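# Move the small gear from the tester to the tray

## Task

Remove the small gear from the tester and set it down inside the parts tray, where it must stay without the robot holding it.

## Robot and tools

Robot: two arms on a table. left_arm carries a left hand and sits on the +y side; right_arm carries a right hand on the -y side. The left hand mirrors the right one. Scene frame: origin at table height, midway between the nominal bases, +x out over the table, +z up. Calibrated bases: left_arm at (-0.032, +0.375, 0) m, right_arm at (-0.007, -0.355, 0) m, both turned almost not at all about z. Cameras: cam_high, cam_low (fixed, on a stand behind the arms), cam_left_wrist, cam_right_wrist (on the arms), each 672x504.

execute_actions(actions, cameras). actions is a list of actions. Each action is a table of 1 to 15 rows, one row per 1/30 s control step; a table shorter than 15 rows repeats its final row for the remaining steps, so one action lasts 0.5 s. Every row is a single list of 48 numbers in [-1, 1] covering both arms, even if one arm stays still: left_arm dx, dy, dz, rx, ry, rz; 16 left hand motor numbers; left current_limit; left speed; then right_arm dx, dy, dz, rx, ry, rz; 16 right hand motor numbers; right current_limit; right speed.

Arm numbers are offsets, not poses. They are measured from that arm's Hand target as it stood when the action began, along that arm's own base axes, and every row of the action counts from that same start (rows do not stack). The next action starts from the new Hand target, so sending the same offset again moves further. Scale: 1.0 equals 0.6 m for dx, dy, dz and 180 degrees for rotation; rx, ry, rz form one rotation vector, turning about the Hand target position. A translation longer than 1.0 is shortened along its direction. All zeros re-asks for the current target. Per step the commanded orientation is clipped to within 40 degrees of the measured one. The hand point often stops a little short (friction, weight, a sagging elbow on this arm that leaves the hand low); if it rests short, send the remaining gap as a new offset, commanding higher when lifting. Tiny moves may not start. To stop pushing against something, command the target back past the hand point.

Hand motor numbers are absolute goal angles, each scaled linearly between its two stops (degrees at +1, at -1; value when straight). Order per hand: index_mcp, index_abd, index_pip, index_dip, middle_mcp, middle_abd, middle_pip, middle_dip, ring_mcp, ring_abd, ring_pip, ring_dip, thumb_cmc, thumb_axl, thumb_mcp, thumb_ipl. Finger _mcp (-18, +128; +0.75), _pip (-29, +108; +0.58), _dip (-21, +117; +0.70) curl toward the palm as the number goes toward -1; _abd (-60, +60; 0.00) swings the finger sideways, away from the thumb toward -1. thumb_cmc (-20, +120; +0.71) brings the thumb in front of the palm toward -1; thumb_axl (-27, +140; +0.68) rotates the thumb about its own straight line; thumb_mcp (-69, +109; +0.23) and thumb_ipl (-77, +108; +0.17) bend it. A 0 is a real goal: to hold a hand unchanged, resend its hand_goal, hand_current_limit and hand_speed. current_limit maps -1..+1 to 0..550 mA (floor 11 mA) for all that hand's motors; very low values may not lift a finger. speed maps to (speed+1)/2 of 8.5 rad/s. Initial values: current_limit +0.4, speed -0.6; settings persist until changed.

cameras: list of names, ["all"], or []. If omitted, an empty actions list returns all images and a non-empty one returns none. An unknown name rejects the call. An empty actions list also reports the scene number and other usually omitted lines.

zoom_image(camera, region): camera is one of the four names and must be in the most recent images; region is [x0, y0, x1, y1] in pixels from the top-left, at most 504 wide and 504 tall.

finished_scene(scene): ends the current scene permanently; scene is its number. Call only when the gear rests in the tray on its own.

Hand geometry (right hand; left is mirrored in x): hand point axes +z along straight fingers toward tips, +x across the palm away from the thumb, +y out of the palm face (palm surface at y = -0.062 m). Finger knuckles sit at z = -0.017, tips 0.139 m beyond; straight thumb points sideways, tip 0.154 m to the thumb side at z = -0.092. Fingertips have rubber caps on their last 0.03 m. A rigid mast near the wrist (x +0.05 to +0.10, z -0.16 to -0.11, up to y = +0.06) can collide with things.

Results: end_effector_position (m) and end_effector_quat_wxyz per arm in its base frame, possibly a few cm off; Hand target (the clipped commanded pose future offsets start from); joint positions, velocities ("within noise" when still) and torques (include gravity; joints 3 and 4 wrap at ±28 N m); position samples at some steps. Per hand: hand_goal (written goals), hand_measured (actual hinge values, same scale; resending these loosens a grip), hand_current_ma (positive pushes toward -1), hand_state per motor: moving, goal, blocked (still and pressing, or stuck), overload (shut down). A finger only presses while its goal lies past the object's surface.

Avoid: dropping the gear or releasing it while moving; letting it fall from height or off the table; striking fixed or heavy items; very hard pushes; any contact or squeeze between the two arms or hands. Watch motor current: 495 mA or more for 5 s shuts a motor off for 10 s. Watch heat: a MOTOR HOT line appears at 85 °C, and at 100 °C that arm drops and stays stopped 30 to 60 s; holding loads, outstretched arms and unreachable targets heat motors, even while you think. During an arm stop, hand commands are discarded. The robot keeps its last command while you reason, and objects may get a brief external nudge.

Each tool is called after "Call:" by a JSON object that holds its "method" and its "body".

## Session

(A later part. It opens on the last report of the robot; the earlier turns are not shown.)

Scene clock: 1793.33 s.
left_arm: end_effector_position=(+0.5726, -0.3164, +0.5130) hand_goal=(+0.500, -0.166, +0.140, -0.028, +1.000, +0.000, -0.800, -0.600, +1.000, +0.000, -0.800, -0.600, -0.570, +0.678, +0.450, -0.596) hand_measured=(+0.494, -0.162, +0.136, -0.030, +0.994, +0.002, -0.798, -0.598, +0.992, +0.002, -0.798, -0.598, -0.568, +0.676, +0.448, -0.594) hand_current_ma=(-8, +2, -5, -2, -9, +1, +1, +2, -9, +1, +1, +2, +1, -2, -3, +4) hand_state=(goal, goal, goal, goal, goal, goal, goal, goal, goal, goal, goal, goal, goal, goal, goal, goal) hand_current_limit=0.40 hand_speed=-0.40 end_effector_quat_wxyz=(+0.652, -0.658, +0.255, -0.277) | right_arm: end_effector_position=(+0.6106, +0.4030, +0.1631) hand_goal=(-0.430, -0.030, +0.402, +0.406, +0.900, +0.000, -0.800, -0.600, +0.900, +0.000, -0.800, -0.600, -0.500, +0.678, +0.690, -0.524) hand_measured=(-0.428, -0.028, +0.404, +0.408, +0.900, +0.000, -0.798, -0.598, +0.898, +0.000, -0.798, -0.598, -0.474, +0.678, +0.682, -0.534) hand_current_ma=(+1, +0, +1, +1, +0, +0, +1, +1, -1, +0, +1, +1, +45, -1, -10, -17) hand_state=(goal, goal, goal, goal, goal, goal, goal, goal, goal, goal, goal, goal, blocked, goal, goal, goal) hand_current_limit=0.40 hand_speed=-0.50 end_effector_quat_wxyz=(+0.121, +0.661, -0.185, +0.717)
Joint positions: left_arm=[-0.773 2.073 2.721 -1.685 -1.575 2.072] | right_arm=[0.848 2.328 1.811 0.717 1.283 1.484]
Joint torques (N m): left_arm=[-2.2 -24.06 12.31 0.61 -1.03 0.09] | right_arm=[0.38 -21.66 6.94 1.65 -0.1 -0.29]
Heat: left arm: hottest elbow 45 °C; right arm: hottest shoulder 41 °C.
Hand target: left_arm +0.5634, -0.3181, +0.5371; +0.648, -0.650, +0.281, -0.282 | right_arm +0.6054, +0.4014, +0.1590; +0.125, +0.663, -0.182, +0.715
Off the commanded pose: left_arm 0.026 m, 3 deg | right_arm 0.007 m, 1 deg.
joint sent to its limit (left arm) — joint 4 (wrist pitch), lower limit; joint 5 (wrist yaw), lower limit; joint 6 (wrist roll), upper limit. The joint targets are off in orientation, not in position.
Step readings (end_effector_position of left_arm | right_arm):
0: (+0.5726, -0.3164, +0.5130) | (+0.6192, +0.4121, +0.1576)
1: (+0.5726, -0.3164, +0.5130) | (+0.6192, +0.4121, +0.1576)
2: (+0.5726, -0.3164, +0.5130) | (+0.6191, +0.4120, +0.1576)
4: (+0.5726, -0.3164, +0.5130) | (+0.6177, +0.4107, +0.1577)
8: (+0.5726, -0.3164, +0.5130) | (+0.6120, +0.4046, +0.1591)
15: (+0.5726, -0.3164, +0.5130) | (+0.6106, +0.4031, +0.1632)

Call:
{"method": "execute_actions", "body": {"actions": [], "cameras": ["cam_high","cam_low","cam_right_wrist"]}}

Call:
{"method": "zoom_image", "body": {"camera": "cam_high", "region": [290, 240, 350, 290]}}

Call:
{"method": "zoom_image", "body": {"camera": "cam_low", "region": [130, 220, 210, 300]}}

Scene clock: 1823.97 s.
left_arm: end_effector_position=(+0.5726, -0.3164, +0.5130) hand_goal=(+0.500, -0.166, +0.140, -0.028, +1.000, +0.000, -0.800, -0.600, +1.000, +0.000, -0.800, -0.600, -0.570, +0.678, +0.450, -0.596) hand_measured=(+0.494, -0.162, +0.136, -0.030, +0.994, +0.002, -0.798, -0.598, +0.992, +0.002, -0.798, -0.598, -0.568, +0.676, +0.448, -0.594) hand_current_ma=(-8, +2, -5, -2, -9, +1, +1, +2, -9, +1, +1, +2, +1, -2, -3, +4) hand_state=(goal, goal, goal, goal, goal, goal, goal, goal, goal, goal, goal, goal, goal, goal, goal, goal) hand_current_limit=0.40 hand_speed=-0.40 end_effector_quat_wxyz=(+0.652, -0.658, +0.255, -0.277) | right_arm: end_effector_position=(+0.6106, +0.4030, +0.1631) hand_goal=(-0.430, -0.030, +0.402, +0.406, +0.900, +0.000, -0.800, -0.600, +0.900, +0.000, -0.800, -0.600, -0.500, +0.678, +0.690, -0.524) hand_measured=(-0.428, -0.028, +0.404, +0.408, +0.900, +0.000, -0.798, -0.598, +0.898, +0.000, -0.798, -0.598, -0.474, +0.678, +0.682, -0.534) hand_current_ma=(+1, +0, +1, +1, +0, +0, +1, +1, -1, +0, +1, +1, +45, -1, -10, -17) hand_state=(goal, goal, goal, goal, goal, goal, goal, goal, goal, goal, goal, goal, blocked, goal, goal, goal) hand_current_limit=0.40 hand_speed=-0.50 end_effector_quat_wxyz=(+0.121, +0.661, -0.185, +0.717)
Joint positions: left_arm=[-0.773 2.073 2.721 -1.685 -1.575 2.072] | right_arm=[0.848 2.328 1.811 0.717 1.283 1.484]
Joint velocities: within noise
Joint torques (N m): left_arm=[-2.32 -24 12.34 0.61 -1.03 0.08] | right_arm=[0.38 -21.71 6.97 1.72 -0.09 -0.29]
Heat: left arm: hottest elbow 45 °C; right arm: hottest shoulder 42 °C.
Hand target: left_arm +0.5634, -0.3181, +0.5371; +0.648, -0.650, +0.281, -0.282 | right_arm +0.6054, +0.4014, +0.1590; +0.125, +0.663, -0.182, +0.715
Off the commanded pose: left_arm 0.026 m, 3 deg | right_arm 0.007 m, 1 deg.
Images, in order (width x height): cam_high 672x504, cam_low 672x504, cam_right_wrist 672x504.

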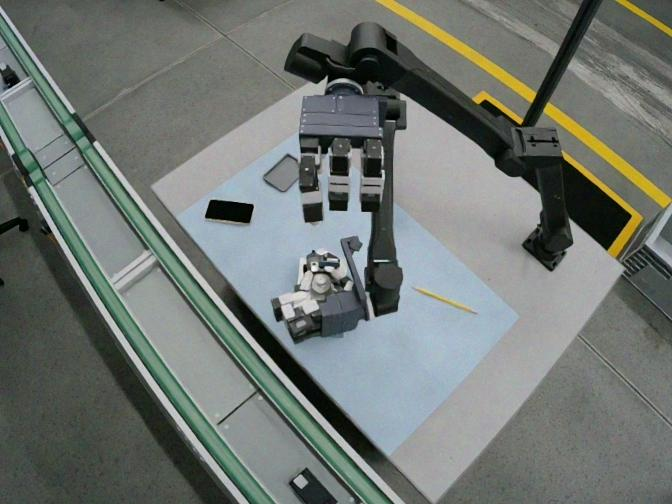

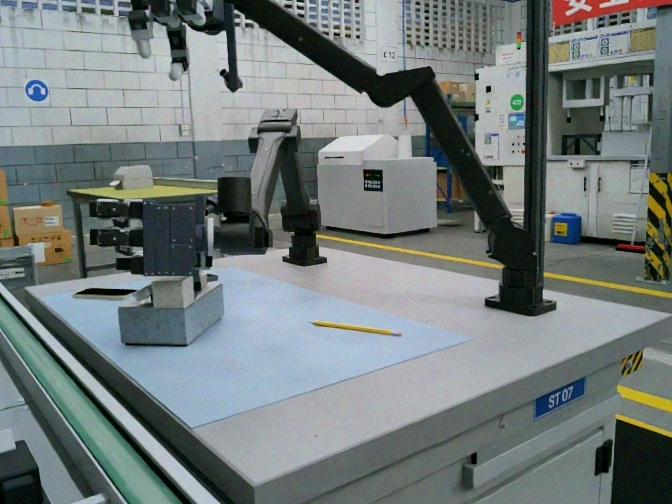

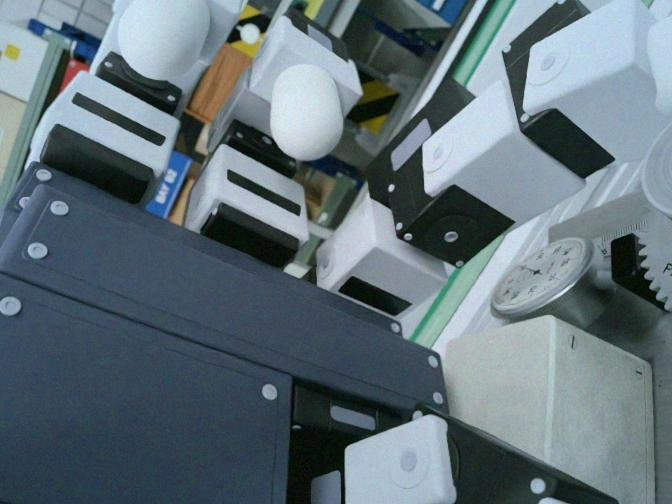

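Scaled by 8.400 from the camera's 672x504 image, which has a finer 960x720 frame.

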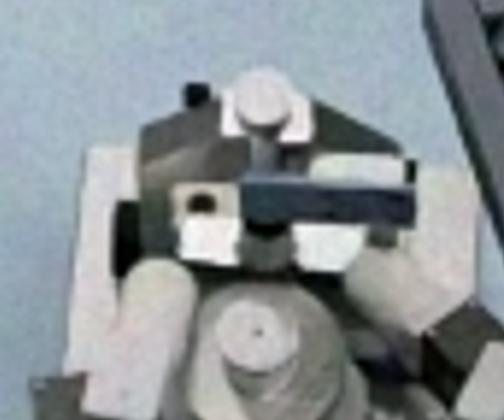

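Scaled by 6.300 from the camera's 672x504 image, which has a finer 960x720 frame.

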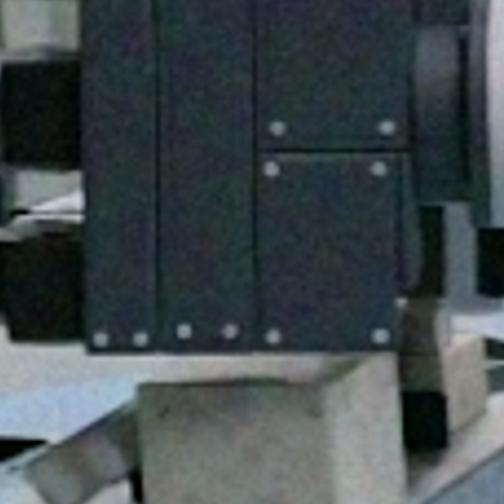

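Call:
{"method": "zoom_image", "body": {"camera": "cam_right_wrist", "region": [420, 90, 672, 420]}}

Scaled by 1.527 from the camera's 672x504 image, which has a finer 960x720 frame.

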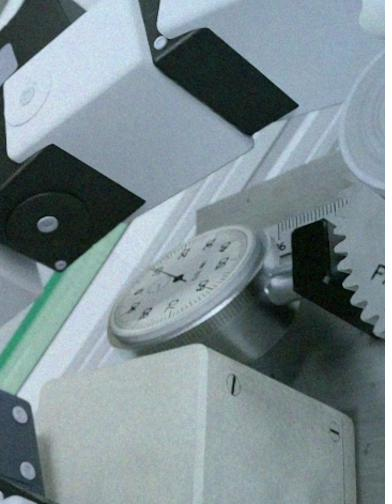

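Call:
{"method": "execute_actions", "body": {"actions": [[[0,0,0,0,0,0,0.5,-0.167,0.139,-0.029,1,0,-0.8,-0.6,1,0,-0.8,-0.6,-0.571,0.677,0.449,-0.597,0.4,-0.4,0.07,0.074,0.05,0,0,0,-0.43,0,0.401,0.406,0.9,0,-0.8,-0.6,0.9,0,-0.8,-0.6,-0.50,0.677,0.690,-0.524,0.4,-0.5]],[[0,0,0,0,0,0,0.5,-0.167,0.139,-0.029,1,0,-0.8,-0.6,1,0,-0.8,-0.6,-0.571,0.677,0.449,-0.597,0.4,-0.4,0,0,0.2,0,0,0,-0.43,0,0.401,0.406,0.9,0,-0.8,-0.6,0.9,0,-0.8,-0.6,-0.50,0.677,0.690,-0.524,0.4,-0.5]]], "cameras": ["cam_high","cam_low","cam_right_wrist"]}}

Call:
{"method": "zoom_image", "body": {"camera": "cam_low", "region": [120, 230, 240, 320]}}

Scene clock: 1838.43 s.
left_arm: end_effector_position=(+0.5726, -0.3164, +0.5130) hand_goal=(+0.500, -0.166, +0.140, -0.028, +1.000, +0.000, -0.800, -0.600, +1.000, +0.000, -0.800, -0.600, -0.570, +0.678, +0.450, -0.596) hand_measured=(+0.494, -0.162, +0.136, -0.030, +0.994, +0.002, -0.798, -0.598, +0.992, +0.002, -0.798, -0.598, -0.568, +0.676, +0.448, -0.594) hand_current_ma=(-8, +2, -5, -2, -9, +1, +1, +2, -9, +1, +1, +2, +1, -2, -3, +4) hand_state=(goal, goal, goal, goal, goal, goal, goal, goal, goal, goal, goal, goal, goal, goal, goal, goal) hand_current_limit=0.40 hand_speed=-0.40 end_effector_quat_wxyz=(+0.652, -0.658, +0.255, -0.277) | right_arm: end_effector_position=(+0.6424, +0.4386, +0.3146) hand_goal=(-0.430, +0.000, +0.402, +0.406, +0.900, +0.000, -0.800, -0.600, +0.900, +0.000, -0.800, -0.600, -0.500, +0.678, +0.690, -0.524) hand_measured=(-0.428, +0.002, +0.404, +0.408, +0.900, +0.000, -0.798, -0.598, +0.898, +0.000, -0.798, -0.598, -0.484, +0.678, +0.688, -0.526) hand_current_ma=(+1, +1, +1, +1, +0, +0, +1, +1, -1, +0, +1, +1, +24, -1, -2, -1) hand_state=(goal, goal, goal, goal, goal, goal, goal, goal, goal, goal, goal, goal, goal, goal, goal, goal) hand_current_limit=0.40 hand_speed=-0.50 end_effector_quat_wxyz=(+0.128, +0.662, -0.176, +0.717)
Joint positions: left_arm=[-0.773 2.073 2.721 -1.685 -1.575 2.072] | right_arm=[0.848 2.329 2.222 0.32 1.278 1.45]
Joint torques (N m): left_arm=[-2.02 -24.18 12.27 0.64 -1.04 0.09] | right_arm=[0.21 -20.19 13.3 0.77 -0.17 -0.12]
Heat: left arm: hottest elbow 45 °C; right arm: hottest shoulder 42 °C.
Hand target: left_arm +0.5634, -0.3181, +0.5371; +0.648, -0.650, +0.281, -0.282 | right_arm +0.6475, +0.4458, +0.3090; +0.125, +0.663, -0.182, +0.715
Off the commanded pose: left_arm 0.026 m, 3 deg | right_arm 0.010 m, 1 deg.
joint sent to its limit (left arm) — joint 4 (wrist pitch), lower limit; joint 5 (wrist yaw), lower limit; joint 6 (wrist roll), upper limit. The joint targets are off in orientation, not in position.
Step readings (end_effector_position of left_arm | right_arm):
0: (+0.5726, -0.3164, +0.5130) | (+0.6106, +0.4030, +0.1631)
1: (+0.5726, -0.3164, +0.5130) | (+0.6107, +0.4031, +0.1631)
2: (+0.5726, -0.3164, +0.5130) | (+0.6114, +0.4038, +0.1640)
4: (+0.5726, -0.3164, +0.5130) | (+0.6163, +0.4094, +0.1685)
8: (+0.5726, -0.3164, +0.5130) | (+0.6310, +0.4256, +0.1852)
15: (+0.5726, -0.3164, +0.5130) | (+0.6402, +0.4361, +0.2042)
16: (+0.5726, -0.3164, +0.5130) | (+0.6406, +0.4366, +0.2052)
17: (+0.5726, -0.3164, +0.5130) | (+0.6409, +0.4369, +0.2066)
19: (+0.5726, -0.3164, +0.5130) | (+0.6419, +0.4379, +0.2130)
23: (+0.5726, -0.3164, +0.5130) | (+0.6426, +0.4387, +0.2397)
30: (+0.5726, -0.3164, +0.5130) | (+0.6420, +0.4381, +0.3022)
Images, in order (width x height): cam_high 672x504, cam_low 672x504, cam_right_wrist 672x504.

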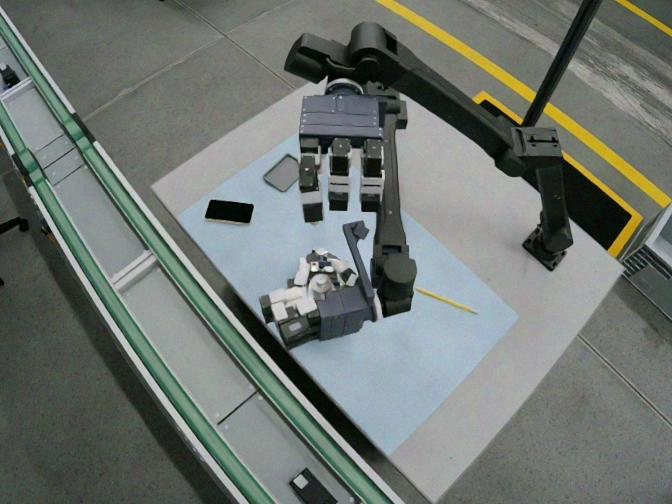

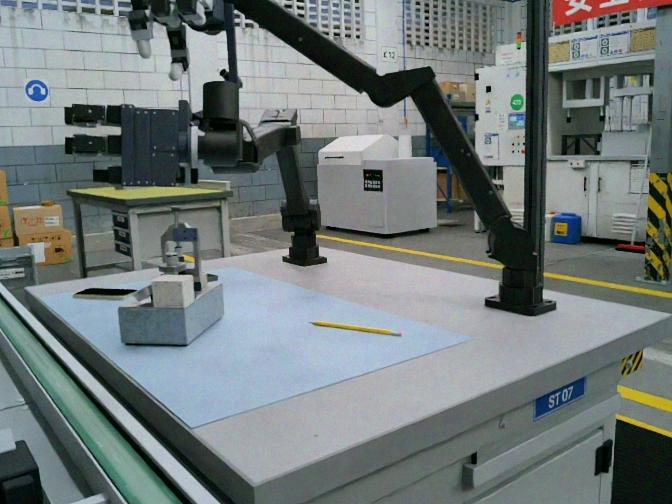

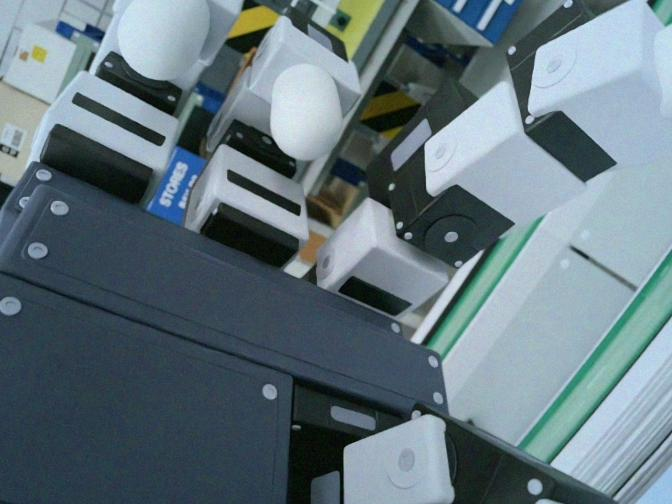

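Scaled by 4.200 from the camera's 672x504 image, which has a finer 960x720 frame.

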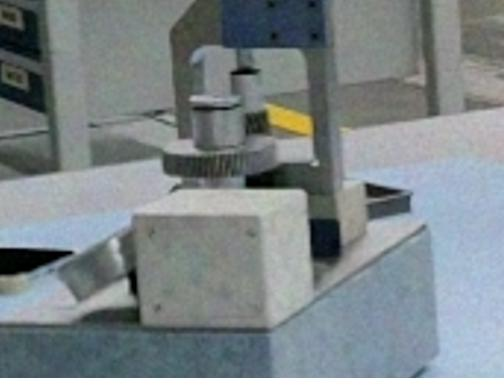

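Call:
{"method": "execute_actions", "body": {"actions": [], "cameras": ["cam_low","cam_high"]}}

Call:
{"method": "zoom_image", "body": {"camera": "cam_low", "region": [150, 230, 210, 290]}}

Scene clock: 1861.70 s.
left_arm: end_effector_position=(+0.5726, -0.3164, +0.5130) hand_goal=(+0.500, -0.166, +0.140, -0.028, +1.000, +0.000, -0.800, -0.600, +1.000, +0.000, -0.800, -0.600, -0.570, +0.678, +0.450, -0.596) hand_measured=(+0.494, -0.162, +0.136, -0.030, +0.994, +0.002, -0.798, -0.598, +0.992, +0.002, -0.798, -0.598, -0.568, +0.676, +0.448, -0.594) hand_current_ma=(-8, +2, -5, -2, -9, +1, +1, +2, -9, +1, +1, +2, +1, -2, -3, +4) hand_state=(goal, goal, goal, goal, goal, goal, goal, goal, goal, goal, goal, goal, goal, goal, goal, goal) hand_current_limit=0.40 hand_speed=-0.40 end_effector_quat_wxyz=(+0.652, -0.658, +0.255, -0.277) | right_arm: end_effector_position=(+0.6424, +0.4387, +0.3145) hand_goal=(-0.430, +0.000, +0.402, +0.406, +0.900, +0.000, -0.800, -0.600, +0.900, +0.000, -0.800, -0.600, -0.500, +0.678, +0.690, -0.524) hand_measured=(-0.428, +0.002, +0.404, +0.408, +0.900, +0.000, -0.798, -0.598, +0.898, +0.000, -0.798, -0.598, -0.484, +0.678, +0.688, -0.526) hand_current_ma=(+1, +1, +1, +1, +0, +0, +1, +1, -1, +0, +1, +1, +24, -1, -2, -1) hand_state=(goal, goal, goal, goal, goal, goal, goal, goal, goal, goal, goal, goal, goal, goal, goal, goal) hand_current_limit=0.40 hand_speed=-0.50 end_effector_quat_wxyz=(+0.128, +0.662, -0.176, +0.717)
Joint positions: left_arm=[-0.773 2.073 2.721 -1.685 -1.575 2.072] | right_arm=[0.848 2.329 2.222 0.32 1.278 1.45]
Joint velocities: within noise
Joint torques (N m): left_arm=[-2.37 -24.12 12.34 0.66 -1.01 0.08] | right_arm=[0.26 -20.31 13.45 0.84 -0.16 -0.11]
Heat: left arm: hottest elbow 45 °C; right arm: hottest shoulder 43 °C.
Hand target: left_arm +0.5634, -0.3181, +0.5371; +0.648, -0.650, +0.281, -0.282 | right_arm +0.6475, +0.4459, +0.3090; +0.125, +0.663, -0.182, +0.715
Off the commanded pose: left_arm 0.026 m, 3 deg | right_arm 0.010 m, 1 deg.
Images, in order (width x height): cam_high 672x504, cam_low 672x504.

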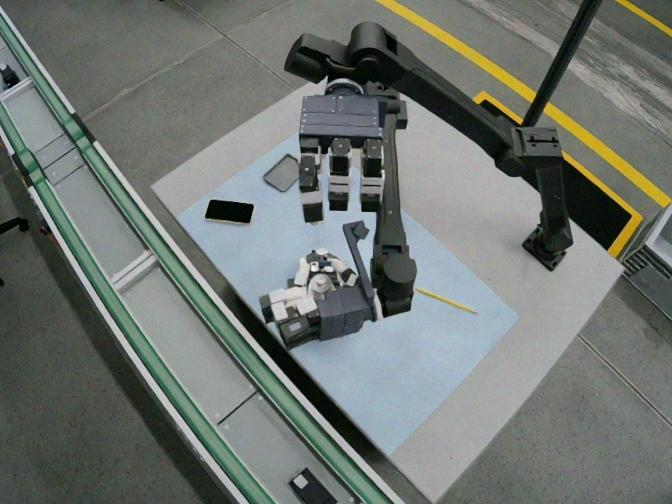

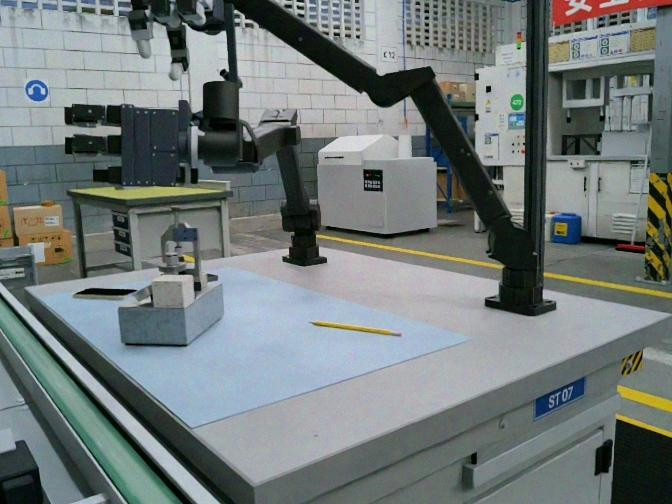

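Scaled by 8.400 from the camera's 672x504 image, which has a finer 960x720 frame.

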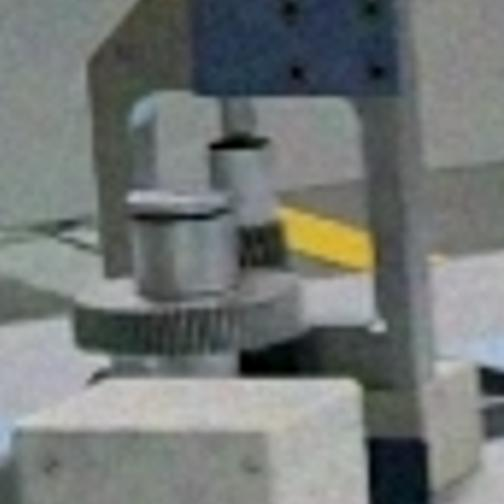

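Call:
{"method": "execute_actions", "body": {"actions": [[[-0.025,0.002,-0.01,-0.1666,-0.0464,-0.0099,0.5,-0.167,0.139,-0.029,1,0,-0.8,-0.6,1,0,-0.8,-0.6,-0.571,0.677,0.449,-0.597,0.4,-0.4,0,0,0,0,0,0,-0.43,0,0.401,0.406,0.9,0,-0.8,-0.6,0.9,0,-0.8,-0.6,-0.50,0.677,0.690,-0.524,0.4,-0.5]],[[-0.025,0.002,-0.01,-0.1666,-0.0464,-0.0099,0.5,-0.167,0.139,-0.029,1,0,-0.8,-0.6,1,0,-0.8,-0.6,-0.571,0.677,0.449,-0.597,0.4,-0.4,0,0,0,0,0,0,-0.43,0,0.401,0.406,0.9,0,-0.8,-0.6,0.9,0,-0.8,-0.6,-0.50,0.677,0.690,-0.524,0.4,-0.5]],[[-0.025,0.002,-0.01,-0.1666,-0.0464,-0.0099,0.5,-0.167,0.139,-0.029,1,0,-0.8,-0.6,1,0,-0.8,-0.6,-0.571,0.677,0.449,-0.597,0.4,-0.4,0,0,0,0,0,0,-0.43,0,0.401,0.406,0.9,0,-0.8,-0.6,0.9,0,-0.8,-0.6,-0.50,0.677,0.690,-0.524,0.4,-0.5]]]}}

Call:
{"method": "execute_actions", "body": {"actions": [[[-0.004,0.053,0,-0.1527,-0.0081,0.0005,0.5,-0.167,0.139,-0.029,1,0,-0.8,-0.6,1,0,-0.8,-0.6,-0.571,0.677,0.449,-0.597,0.4,-0.4,0,0,0,0,0,0,-0.43,0,0.401,0.406,0.9,0,-0.8,-0.6,0.9,0,-0.8,-0.6,-0.50,0.677,0.690,-0.524,0.4,-0.5]],[[-0.004,0.053,0,-0.1527,-0.0081,0.0005,0.5,-0.167,0.139,-0.029,1,0,-0.8,-0.6,1,0,-0.8,-0.6,-0.571,0.677,0.449,-0.597,0.4,-0.4,0,0,0,0,0,0,-0.43,0,0.401,0.406,0.9,0,-0.8,-0.6,0.9,0,-0.8,-0.6,-0.50,0.677,0.690,-0.524,0.4,-0.5]],[[-0.004,0.053,0,-0.1527,-0.0081,0.0005,0.5,-0.167,0.139,-0.029,1,0,-0.8,-0.6,1,0,-0.8,-0.6,-0.571,0.677,0.449,-0.597,0.4,-0.4,0,0,0,0,0,0,-0.43,0,0.401,0.406,0.9,0,-0.8,-0.6,0.9,0,-0.8,-0.6,-0.50,0.677,0.690,-0.524,0.4,-0.5]]], "cameras": ["cam_high"]}}

Scene clock: 2117.40 s.
left_arm: end_effector_position=(+0.5150, -0.3222, +0.5142) hand_goal=(+0.500, -0.166, +0.140, -0.028, +1.000, +0.000, -0.800, -0.600, +1.000, +0.000, -0.800, -0.600, -0.570, +0.678, +0.450, -0.596) hand_measured=(+0.498, -0.166, +0.138, -0.030, +0.996, +0.002, -0.798, -0.598, +0.996, +0.002, -0.798, -0.598, -0.576, +0.676, +0.448, -0.594) hand_current_ma=(-1, +0, -1, -2, -3, +1, +1, +2, -3, +1, +1, +2, -6, -2, -3, +2) hand_state=(goal, goal, goal, goal, goal, goal, goal, goal, goal, goal, goal, goal, goal, goal, goal, goal) hand_current_limit=0.40 hand_speed=-0.40 end_effector_quat_wxyz=(-0.040, +0.838, +0.092, +0.536) | right_arm: end_effector_position=(+0.6423, +0.4387, +0.3125) hand_goal=(-0.430, +0.000, +0.402, +0.406, +0.900, +0.000, -0.800, -0.600, +0.900, +0.000, -0.800, -0.600, -0.500, +0.678, +0.690, -0.524) hand_measured=(-0.428, +0.002, +0.404, +0.408, +0.900, +0.000, -0.798, -0.598, +0.898, +0.000, -0.798, -0.598, -0.484, +0.678, +0.688, -0.526) hand_current_ma=(+1, +1, +1, +1, +0, +0, +1, +1, -1, +0, +1, +1, +24, -1, -2, -1) hand_state=(goal, goal, goal, goal, goal, goal, goal, goal, goal, goal, goal, goal, goal, goal, goal, goal) hand_current_limit=0.40 hand_speed=-0.50 end_effector_quat_wxyz=(+0.130, +0.665, -0.175, +0.715)
Joint positions: left_arm=[-0.679 1.335 1.581 -0.869 -0.76 1.077] | right_arm=[0.848 2.329 2.222 0.299 1.28 1.464]
Joint torques (N m): left_arm=[-0.44 -14.68 9.57 2.71 -0.16 -0.26] | right_arm=[0.26 -20.07 14.19 0.91 -0.12 -0.11]
Heat: left arm: hottest elbow 46 °C; right arm: hottest elbow 45 °C.
Hand target: left_arm +0.5184, -0.3146, +0.5190; -0.032, +0.832, +0.104, +0.543 | right_arm +0.6474, +0.4458, +0.3089; +0.125, +0.663, -0.182, +0.715
Off the commanded pose: left_arm 0.010 m, 2 deg | right_arm 0.009 m, 1 deg.
Step readings (end_effector_position of left_arm | right_arm):
0: (+0.5726, -0.3164, +0.5130) | (+0.6424, +0.4387, +0.3145)
1: (+0.5726, -0.3173, +0.5122) | (+0.6424, +0.4387, +0.3145)
2: (+0.5724, -0.3228, +0.5073) | (+0.6423, +0.4386, +0.3143)
4: (+0.5669, -0.3346, +0.4935) | (+0.6423, +0.4386, +0.3140)
8: (+0.5529, -0.3373, +0.4942) | (+0.6423, +0.4386, +0.3134)
15: (+0.5370, -0.3186, +0.5345) | (+0.6423, +0.4387, +0.3128)
16: (+0.5363, -0.3181, +0.5371) | (+0.6423, +0.4387, +0.3128)
17: (+0.5342, -0.3211, +0.5350) | (+0.6423, +0.4387, +0.3127)
19: (+0.5261, -0.3276, +0.5215) | (+0.6423, +0.4387, +0.3127)
23: (+0.5236, -0.3241, +0.5070) | (+0.6424, +0.4387, +0.3126)
30: (+0.5305, -0.3197, +0.5123) | (+0.6423, +0.4387, +0.3125)
31: (+0.5305, -0.3212, +0.5129) | (+0.6423, +0.4387, +0.3125)
32: (+0.5290, -0.3256, +0.5115) | (+0.6423, +0.4387, +0.3125)
34: (+0.5210, -0.3317, +0.5024) | (+0.6423, +0.4387, +0.3125)
38: (+0.5099, -0.3285, +0.4942) | (+0.6423, +0.4387, +0.3125)
45: (+0.5114, -0.3196, +0.5144) | (+0.6423, +0.4387, +0.3125)

Scene clock: 2119.10 s.
left_arm: end_effector_position=(+0.5131, -0.2863, +0.5210) hand_goal=(+0.500, -0.166, +0.140, -0.028, +1.000, +0.000, -0.800, -0.600, +1.000, +0.000, -0.800, -0.600, -0.570, +0.678, +0.450, -0.596) hand_measured=(+0.504, -0.166, +0.140, -0.030, +1.000, +0.002, -0.798, -0.598, +1.000, +0.006, -0.798, -0.598, -0.576, +0.676, +0.448, -0.594) hand_current_ma=(+3, +0, +0, -2, +0, +1, +1, +2, +0, +5, +1, +2, -7, -2, -3, +1) hand_state=(goal, goal, goal, goal, goal, goal, goal, goal, goal, goal, goal, goal, goal, goal, goal, goal) hand_current_limit=0.40 hand_speed=-0.40 end_effector_quat_wxyz=(+0.153, +0.816, +0.215, +0.515) | right_arm: end_effector_position=(+0.6439, +0.4395, +0.3032) hand_goal=(-0.430, +0.000, +0.402, +0.406, +0.900, +0.000, -0.800, -0.600, +0.900, +0.000, -0.800, -0.600, -0.500, +0.678, +0.690, -0.524) hand_measured=(-0.428, +0.002, +0.404, +0.408, +0.900, +0.000, -0.798, -0.598, +0.898, +0.000, -0.798, -0.598, -0.484, +0.678, +0.688, -0.526) hand_current_ma=(+1, +1, +1, +1, +0, +0, +1, +1, -1, +0, +1, +1, +22, -1, -2, -1) hand_state=(goal, goal, goal, goal, goal, goal, goal, goal, goal, goal, goal, goal, goal, goal, goal, goal) hand_current_limit=0.40 hand_speed=-0.50 end_effector_quat_wxyz=(+0.126, +0.665, -0.181, +0.714)
Joint positions: left_arm=[-0.585 1.22 1.387 -0.67 -0.497 0.768] | right_arm=[0.847 2.338 2.222 0.295 1.283 1.49]
Joint torques (N m): left_arm=[-1.2 -11.52 10.61 2.3 -0.11 -0.13] | right_arm=[0.44 -20.84 14.3 0.87 -0.22 -0.33]
Heat: left arm: hottest elbow 46 °C; right arm: hottest elbow 45 °C.
Hand target: left_arm +0.5131, -0.2863, +0.5210; +0.153, +0.816, +0.215, +0.515 (last step not sent: back at the drive's target) | right_arm +0.6474, +0.4459, +0.3089; +0.125, +0.663, -0.182, +0.715
Off the commanded pose: left_arm 0.032 m, 28 deg | right_arm 0.009 m, 0 deg.
Step readings (end_effector_position of left_arm | right_arm):
0: (+0.5150, -0.3222, +0.5142) | (+0.6423, +0.4387, +0.3125)
1: (+0.5149, -0.3230, +0.5136) | (+0.6423, +0.4387, +0.3125)
2: (+0.5149, -0.3240, +0.5137) | (+0.6425, +0.4390, +0.3117)
4: (+0.5133, -0.3176, +0.5162) | (+0.6428, +0.4396, +0.3079)
8: (+0.5099, -0.2928, +0.5159) | (+0.6438, +0.4394, +0.3037)
15: (+0.5127, -0.2865, +0.5202) | (+0.6439, +0.4395, +0.3032)
16: (+0.5130, -0.2864, +0.5208) | (+0.6439, +0.4395, +0.3032) HELD (not all sent) left_arm
17: (+0.5131, -0.2863, +0.5210) | (+0.6439, +0.4395, +0.3032) HELD (not all sent) left_arm
19: (+0.5131, -0.2863, +0.5210) | (+0.6439, +0.4395, +0.3032) HELD (not all sent) left_arm
23: (+0.5131, -0.2863, +0.5210) | (+0.6439, +0.4395, +0.3032) HELD (not all sent) left_arm
30: (+0.5131, -0.2863, +0.5210) | (+0.6439, +0.4395, +0.3032) HELD (not all sent) left_arm
31: (+0.5131, -0.2863, +0.5210) | (+0.6439, +0.4395, +0.3032) HELD (not all sent) left_arm
32: (+0.5131, -0.2863, +0.5210) | (+0.6439, +0.4395, +0.3032) HELD (not all sent) left_arm
34: (+0.5131, -0.2863, +0.5210) | (+0.6439, +0.4395, +0.3032) HELD (not all sent) left_arm
38: (+0.5131, -0.2863, +0.5210) | (+0.6439, +0.4395, +0.3032) HELD (not all sent) left_arm
45: (+0.5131, -0.2863, +0.5210) | (+0.6439, +0.4395, +0.3032) HELD (not all sent) left_arm
HELD (not all sent) left_arm: steps 16 to 45.
pose unreachable (left arm): on one or more control steps of this call, first in action 1 (counted from 0), this arm could not follow its commanded pose, so it was not sent that pose on those steps. It may still have moved: this result reports where it is.
cause: moving toward the commanded pose would bring a part of the arm too close to another arm (a part of this arm just beyond joint 6 (wrist roll) and a part of the right arm just beyond its joint 4 (wrist pitch), 52 mm apart when this arm was first held).
Images, in order (width x height): cam_high 672x504.

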